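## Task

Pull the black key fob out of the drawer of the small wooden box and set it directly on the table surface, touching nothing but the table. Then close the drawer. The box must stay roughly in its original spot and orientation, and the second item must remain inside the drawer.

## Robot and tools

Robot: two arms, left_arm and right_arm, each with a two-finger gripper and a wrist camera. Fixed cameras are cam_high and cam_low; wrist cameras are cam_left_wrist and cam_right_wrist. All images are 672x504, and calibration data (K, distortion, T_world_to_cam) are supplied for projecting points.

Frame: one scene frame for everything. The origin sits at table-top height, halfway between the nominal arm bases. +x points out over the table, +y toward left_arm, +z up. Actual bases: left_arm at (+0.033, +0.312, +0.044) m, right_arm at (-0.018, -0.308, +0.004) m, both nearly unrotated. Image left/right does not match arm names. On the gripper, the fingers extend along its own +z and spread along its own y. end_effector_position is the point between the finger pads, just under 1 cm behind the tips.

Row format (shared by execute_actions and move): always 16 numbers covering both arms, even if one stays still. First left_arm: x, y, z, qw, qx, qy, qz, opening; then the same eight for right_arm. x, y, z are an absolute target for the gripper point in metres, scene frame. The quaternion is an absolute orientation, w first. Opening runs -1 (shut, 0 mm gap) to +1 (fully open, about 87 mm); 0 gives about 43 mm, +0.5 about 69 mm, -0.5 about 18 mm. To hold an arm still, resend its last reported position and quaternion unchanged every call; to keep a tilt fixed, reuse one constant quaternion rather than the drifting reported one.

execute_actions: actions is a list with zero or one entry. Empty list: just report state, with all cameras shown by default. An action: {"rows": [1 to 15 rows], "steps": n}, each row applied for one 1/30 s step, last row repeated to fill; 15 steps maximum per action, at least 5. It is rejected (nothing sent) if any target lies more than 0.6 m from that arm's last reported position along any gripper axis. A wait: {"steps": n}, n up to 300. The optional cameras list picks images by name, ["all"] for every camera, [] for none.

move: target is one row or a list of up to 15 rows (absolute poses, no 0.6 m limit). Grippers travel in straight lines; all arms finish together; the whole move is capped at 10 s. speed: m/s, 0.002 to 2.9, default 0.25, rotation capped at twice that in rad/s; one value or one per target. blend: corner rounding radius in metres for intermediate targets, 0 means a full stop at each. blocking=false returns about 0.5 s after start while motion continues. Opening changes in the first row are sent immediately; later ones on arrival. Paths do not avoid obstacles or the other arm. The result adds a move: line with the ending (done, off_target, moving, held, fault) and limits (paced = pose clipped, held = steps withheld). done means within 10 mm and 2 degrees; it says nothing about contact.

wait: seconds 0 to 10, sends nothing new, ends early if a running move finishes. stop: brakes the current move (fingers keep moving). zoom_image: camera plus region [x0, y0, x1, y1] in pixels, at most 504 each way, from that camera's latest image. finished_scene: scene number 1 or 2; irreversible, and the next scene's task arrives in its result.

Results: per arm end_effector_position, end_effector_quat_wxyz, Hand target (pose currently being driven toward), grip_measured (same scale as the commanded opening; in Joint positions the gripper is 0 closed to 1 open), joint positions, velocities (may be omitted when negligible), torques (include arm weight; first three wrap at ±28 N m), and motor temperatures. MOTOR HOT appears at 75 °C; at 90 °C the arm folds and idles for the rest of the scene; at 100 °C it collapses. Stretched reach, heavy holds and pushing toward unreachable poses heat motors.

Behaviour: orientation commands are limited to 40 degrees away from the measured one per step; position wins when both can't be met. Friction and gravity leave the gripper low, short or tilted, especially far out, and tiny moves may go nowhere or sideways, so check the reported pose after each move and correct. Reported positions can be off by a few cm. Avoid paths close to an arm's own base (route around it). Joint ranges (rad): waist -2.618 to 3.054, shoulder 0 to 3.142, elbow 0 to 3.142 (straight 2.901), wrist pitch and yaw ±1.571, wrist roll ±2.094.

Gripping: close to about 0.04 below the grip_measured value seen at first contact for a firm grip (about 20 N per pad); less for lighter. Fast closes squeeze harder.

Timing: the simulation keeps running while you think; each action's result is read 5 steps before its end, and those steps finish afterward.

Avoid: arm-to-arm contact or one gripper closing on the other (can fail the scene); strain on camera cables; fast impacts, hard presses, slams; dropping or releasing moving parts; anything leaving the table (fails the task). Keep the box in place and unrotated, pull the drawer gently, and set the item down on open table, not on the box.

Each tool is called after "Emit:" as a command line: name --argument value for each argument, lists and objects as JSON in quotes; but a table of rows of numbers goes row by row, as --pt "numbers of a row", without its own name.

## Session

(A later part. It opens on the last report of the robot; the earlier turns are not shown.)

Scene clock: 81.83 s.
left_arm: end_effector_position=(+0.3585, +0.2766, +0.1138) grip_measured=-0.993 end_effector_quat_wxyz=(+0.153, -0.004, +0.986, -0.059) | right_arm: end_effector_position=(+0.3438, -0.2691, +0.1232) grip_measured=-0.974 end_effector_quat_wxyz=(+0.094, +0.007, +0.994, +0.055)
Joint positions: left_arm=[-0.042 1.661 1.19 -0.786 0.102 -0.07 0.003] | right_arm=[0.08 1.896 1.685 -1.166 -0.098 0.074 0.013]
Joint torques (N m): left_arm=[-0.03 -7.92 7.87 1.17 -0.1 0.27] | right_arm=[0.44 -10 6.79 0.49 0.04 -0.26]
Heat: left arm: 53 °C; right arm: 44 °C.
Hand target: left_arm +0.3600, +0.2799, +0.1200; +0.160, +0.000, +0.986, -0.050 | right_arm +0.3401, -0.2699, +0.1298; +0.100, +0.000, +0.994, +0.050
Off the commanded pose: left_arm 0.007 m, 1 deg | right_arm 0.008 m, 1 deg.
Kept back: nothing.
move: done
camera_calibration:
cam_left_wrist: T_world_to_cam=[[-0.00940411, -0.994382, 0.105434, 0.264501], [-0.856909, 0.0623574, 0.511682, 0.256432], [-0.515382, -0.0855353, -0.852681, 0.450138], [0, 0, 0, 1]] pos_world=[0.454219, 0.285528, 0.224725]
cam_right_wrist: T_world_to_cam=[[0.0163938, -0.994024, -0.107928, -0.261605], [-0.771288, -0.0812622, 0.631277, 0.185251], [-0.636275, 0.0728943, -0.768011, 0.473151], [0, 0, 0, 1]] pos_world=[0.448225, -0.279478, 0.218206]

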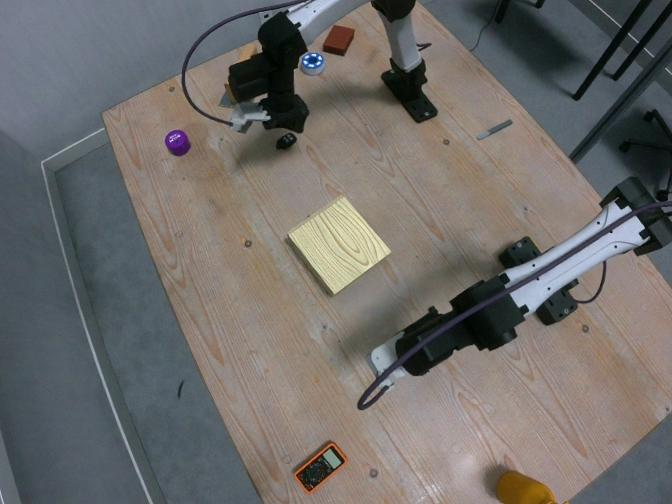

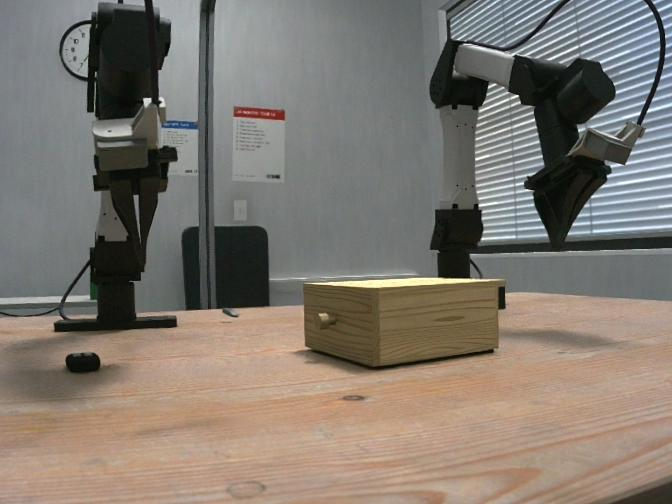

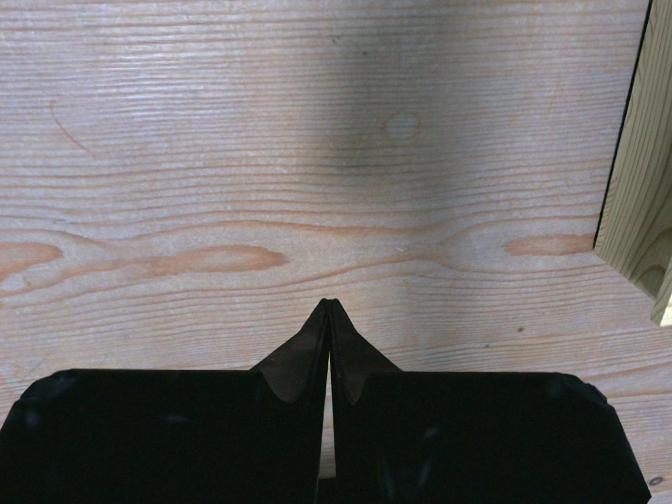

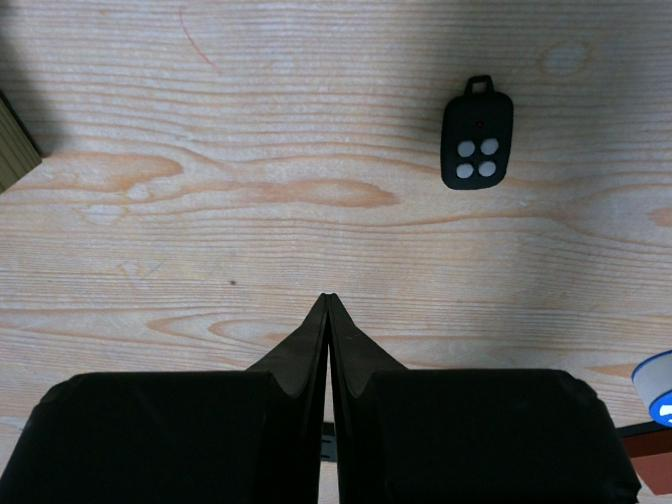

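Emit:
move --pt "0.445 0.165 0.10 0.148 0 0.974 -0.172 -1 0.3438 -0.2691 0.1232 0.094 0.007 0.994 0.055 -1" --pt "0.447 0.15 0.05 0.148 0 0.974 -0.172 -1 0.3438 -0.2691 0.1232 0.094 0.007 0.994 0.055 -1" --pt "0.448 0.082 0.05 0.148 0 0.974 -0.172 -1 0.3438 -0.2691 0.1232 0.094 0.007 0.994 0.055 -1" --speed '[0.3,0.2,0.07]' --blend '[0.02,0.01,0]' --cameras '["cam_high","cam_low","cam_left_wrist"]'

Emit:
zoom_image --camera "cam_high" --region '[250, 150, 400, 300]'

Scene clock: 84.70 s.
left_arm: end_effector_position=(+0.4435, +0.0938, +0.0488) grip_measured=-0.993 end_effector_quat_wxyz=(+0.145, -0.001, +0.976, -0.161) | right_arm: end_effector_position=(+0.3436, -0.2692, +0.1232) grip_measured=-0.974 end_effector_quat_wxyz=(+0.093, +0.006, +0.994, +0.055)
Joint positions: left_arm=[-0.379 2.161 1.56 -0.572 0.185 -0.423 0.003] | right_arm=[0.08 1.896 1.685 -1.167 -0.098 0.073 0.013]
Joint torques (N m): left_arm=[-1.22 -9.65 9.21 1.5 0.2 0.01] | right_arm=[-0.06 -8.03 7.65 0.56 -0.09 -0.16]
Heat: left arm: 52 °C; right arm: 44 °C.
Hand target: left_arm +0.4477, +0.0821, +0.0502; +0.148, +0.000, +0.974, -0.172 | right_arm +0.3437, -0.2691, +0.1232; +0.094, +0.007, +0.994, +0.055
Off the commanded pose: left_arm 0.013 m, 1 deg | right_arm 0.000 m, 0 deg.
Kept back: nothing.
move: off_target (left_arm)
camera_calibration:
cam_left_wrist: T_world_to_cam=[[-0.0440841, -0.952331, 0.301865, 0.0921328], [-0.846431, 0.196108, 0.495072, 0.357545], [-0.53067, -0.233683, -0.814728, 0.441663], [0, 0, 0, 1]] pos_world=[0.541077, 0.120833, 0.155012]
Images, in order (width x height): cam_high 672x504, cam_low 672x504, cam_left_wrist 672x504.

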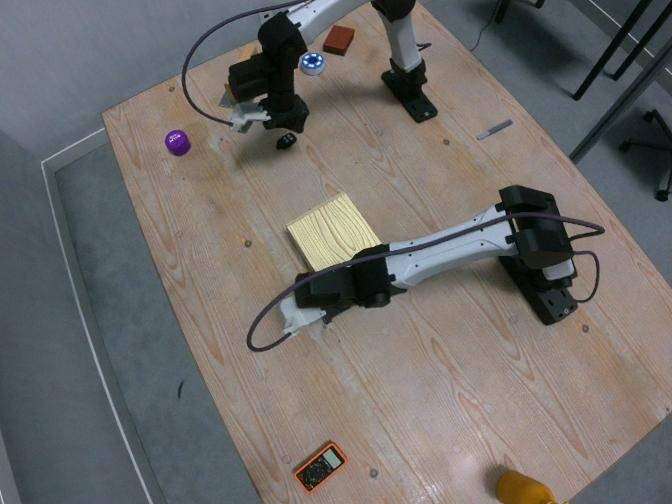

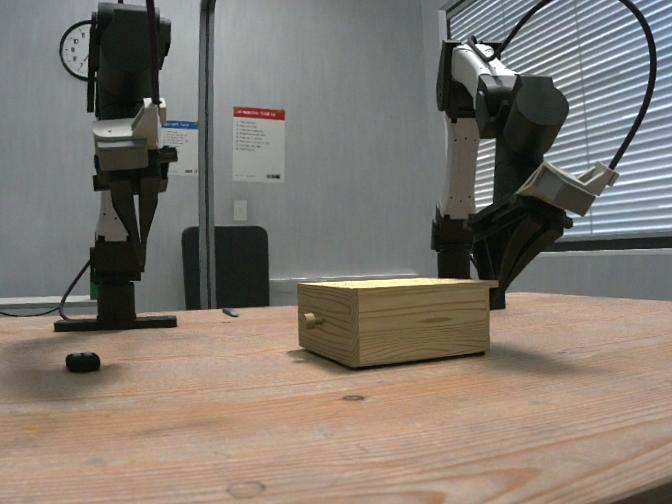

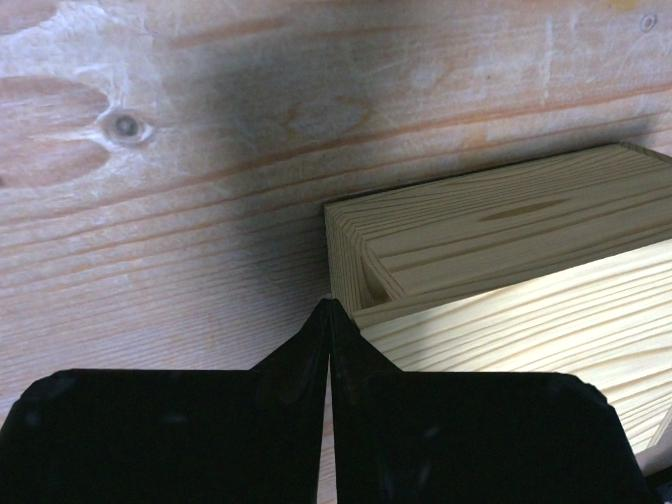

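Scaled by 3.360 from the camera's 672x504 image, which has a finer 960x720 frame.

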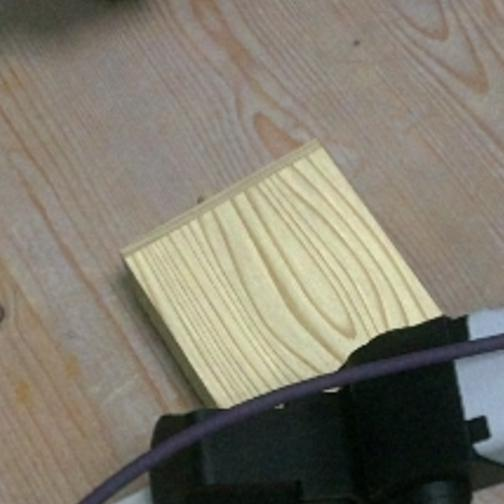

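Emit:
move --pt "0.45 0.068 0.05 0.148 0 0.974 -0.172 -1 0.3438 -0.2691 0.1232 0.094 0.007 0.994 0.055 -1" --pt "0.445 0.12 0.055 0.148 0 0.974 -0.172 -1 0.3438 -0.2691 0.1232 0.094 0.007 0.994 0.055 -1" --pt "0.38 0.28 0.12 0.16 0 0.985 -0.05 -1 0.3438 -0.2691 0.1232 0.094 0.007 0.994 0.055 -1" --speed '[0.07,0.15,0.35]' --blend '[0,0.02,0]' --cameras '["cam_high","cam_low"]'

Emit:
zoom_image --camera "cam_high" --region '[250, 150, 400, 300]'

Emit:
zoom_image --camera "cam_low" --region '[210, 250, 520, 400]'

Scene clock: 87.20 s.
left_arm: end_effector_position=(+0.3845, +0.2767, +0.1176) grip_measured=-0.993 end_effector_quat_wxyz=(+0.160, -0.004, +0.985, -0.060) | right_arm: end_effector_position=(+0.3436, -0.2692, +0.1232) grip_measured=-0.974 end_effector_quat_wxyz=(+0.093, +0.006, +0.994, +0.055)
Joint positions: left_arm=[-0.037 1.742 1.295 -0.796 0.103 -0.067 0.003] | right_arm=[0.08 1.896 1.685 -1.167 -0.098 0.073 0.013]
Joint torques (N m): left_arm=[-0.05 -9.14 6.12 1.18 -0.08 0.25] | right_arm=[0.02 -7.99 7.66 0.56 -0.03 -0.11]
Heat: left arm: 53 °C; right arm: 43 °C.
Hand target: left_arm +0.3800, +0.2800, +0.1199; +0.160, +0.000, +0.986, -0.050 | right_arm +0.3437, -0.2691, +0.1232; +0.094, +0.007, +0.994, +0.055
Off the commanded pose: left_arm 0.006 m, 1 deg | right_arm 0.000 m, 0 deg.
Kept back: nothing.
move: done
Images, in order (width x height): cam_high 672x504, cam_low 672x504.

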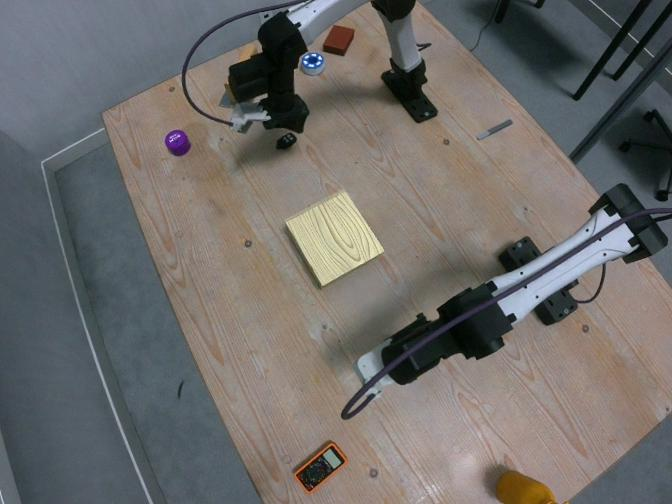

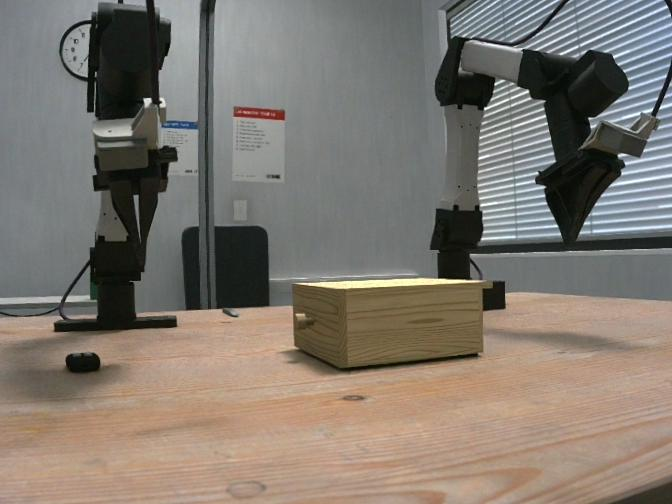

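Scaled by 3.360 from the camera's 672x504 image, which has a finer 960x720 frame.

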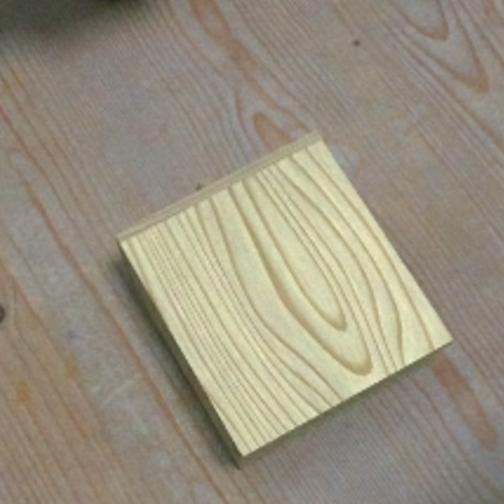

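Scaled by 1.626 from the camera's 672x504 image, which has a finer 960x720 frame.

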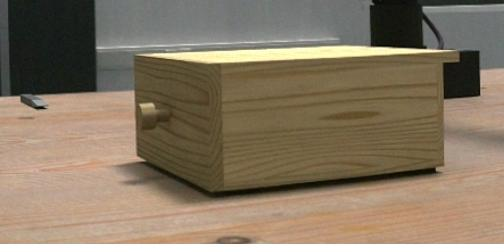

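Emit:
move --pt "0.38 0.28 0.12 0.16 0 0.985 -0.05 -1 0.375 -0.16 0.08 0.1 -0.01 0.993 0.06 -1" --pt "0.38 0.28 0.12 0.16 0 0.985 -0.05 -1 0.379 -0.13 0.055 0.1 -0.01 0.993 0.06 -1" --pt "0.38 0.28 0.12 0.16 0 0.985 -0.05 -1 0.379 -0.062 0.053 0.1 -0.01 0.993 0.06 -1" --pt "0.38 0.28 0.12 0.16 0 0.985 -0.05 -1 0.375 -0.14 0.06 0.1 -0.01 0.993 0.06 -1" --pt "0.38 0.28 0.12 0.16 0 0.985 -0.05 -1 0.34 -0.25 0.13 0.1 0 0.99 0.05 -1" --speed '[0.3,0.2,0.07,0.15,0.3]' --blend '[0.02,0.01,0,0.02,0]' --cameras '["all"]'

Emit:
zoom_image --camera "cam_high" --region '[250, 150, 400, 300]'

Emit:
zoom_image --camera "cam_low" --region '[210, 250, 520, 400]'

Scene clock: 91.30 s.
left_arm: end_effector_position=(+0.3843, +0.2769, +0.1176) grip_measured=-0.993 end_effector_quat_wxyz=(+0.160, -0.003, +0.985, -0.059) | right_arm: end_effector_position=(+0.3414, -0.2528, +0.1183) grip_measured=-0.974 end_effector_quat_wxyz=(+0.088, +0.008, +0.995, +0.044)
Joint positions: left_arm=[-0.037 1.742 1.295 -0.797 0.103 -0.065 0.003] | right_arm=[0.134 1.904 1.679 -1.161 -0.067 0.128 0.013]
Joint torques (N m): left_arm=[-0.09 -9.14 6.09 1.17 -0.1 0.24] | right_arm=[0.47 -10.36 8.17 0.45 -0.13 -0.24]
Heat: left arm: 54 °C; right arm: 43 °C.
Hand target: left_arm +0.3800, +0.2800, +0.1199; +0.160, +0.000, +0.986, -0.050 | right_arm +0.3399, -0.2500, +0.1298; +0.100, +0.000, +0.994, +0.050
Off the commanded pose: left_arm 0.006 m, 1 deg | right_arm 0.012 m, 2 deg.
Kept back: nothing.
move: off_target (right_arm); blend cut to 0.0196 m at target 1
camera_calibration:
cam_left_wrist: T_world_to_cam=[[-0.0115555, -0.994401, 0.105042, 0.265524], [-0.863688, 0.0628631, 0.500091, 0.280428], [-0.503894, -0.084945, -0.859578, 0.462862], [0, 0, 0, 1]] pos_world=[0.478504, 0.285727, 0.229736]
cam_right_wrist: T_world_to_cam=[[0.0115241, -0.996202, -0.086309, -0.24736], [-0.763062, -0.0645437, 0.643095, 0.187797], [-0.646223, 0.058448, -0.760907, 0.465553], [0, 0, 0, 1]] pos_world=[0.447003, -0.26151, 0.212122]

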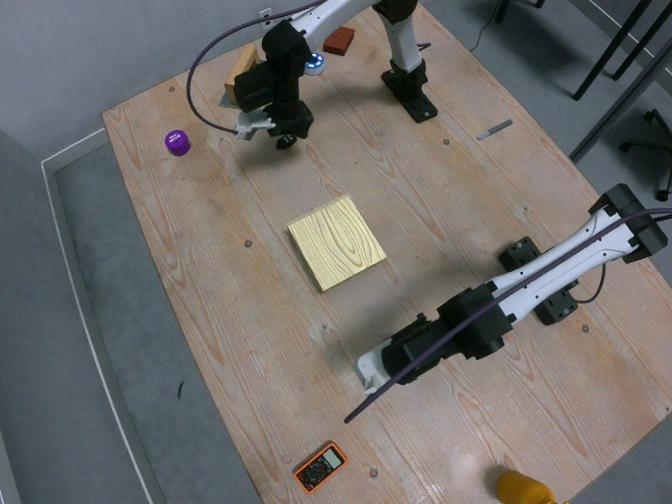

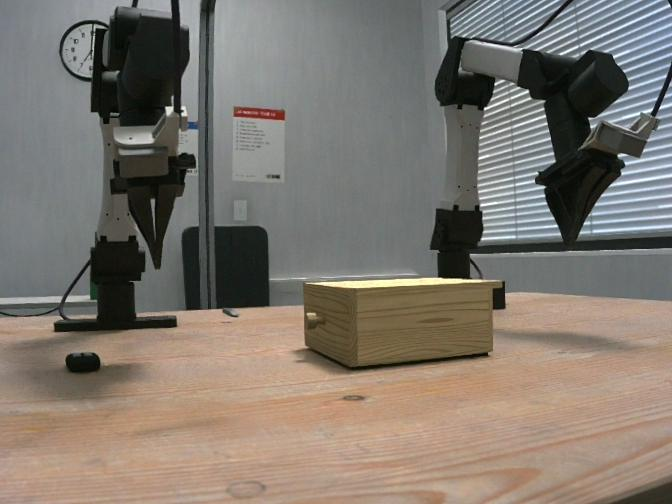

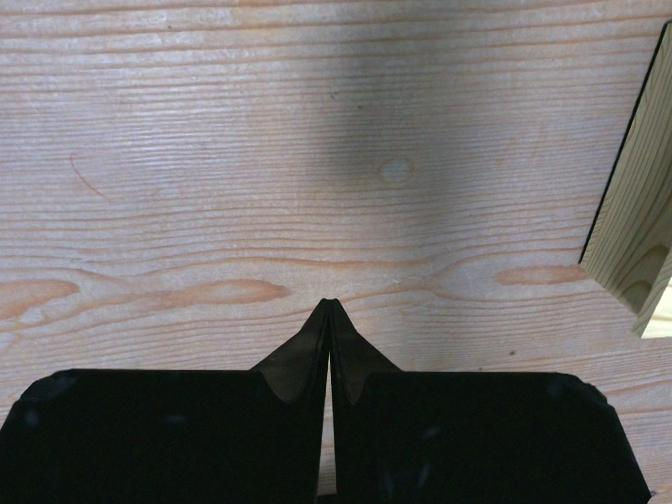

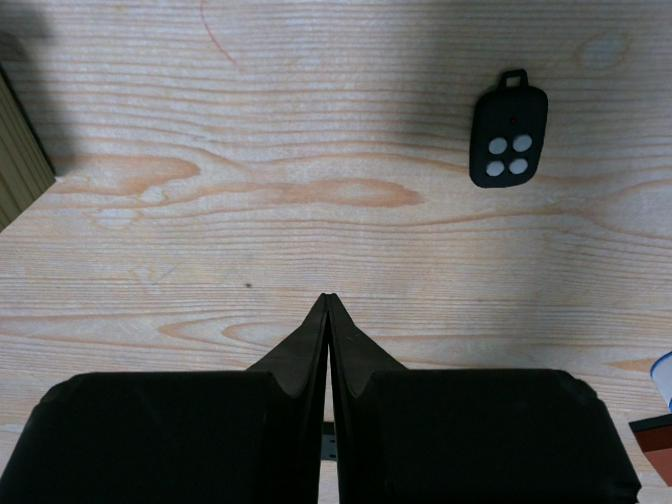

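Scaled by 3.360 from the camera's 672x504 image, which has a finer 960x720 frame.

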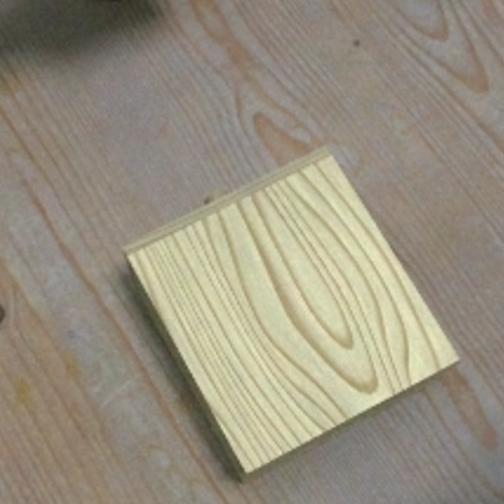

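Scaled by 1.626 from the camera's 672x504 image, which has a finer 960x720 frame.

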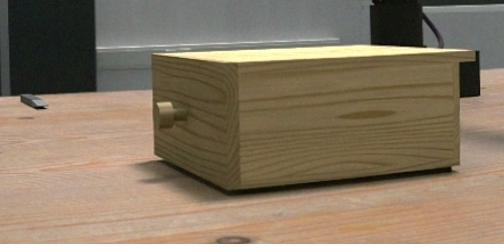

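Emit:
finished_scene --scene 1

The scene is finished: the task was done.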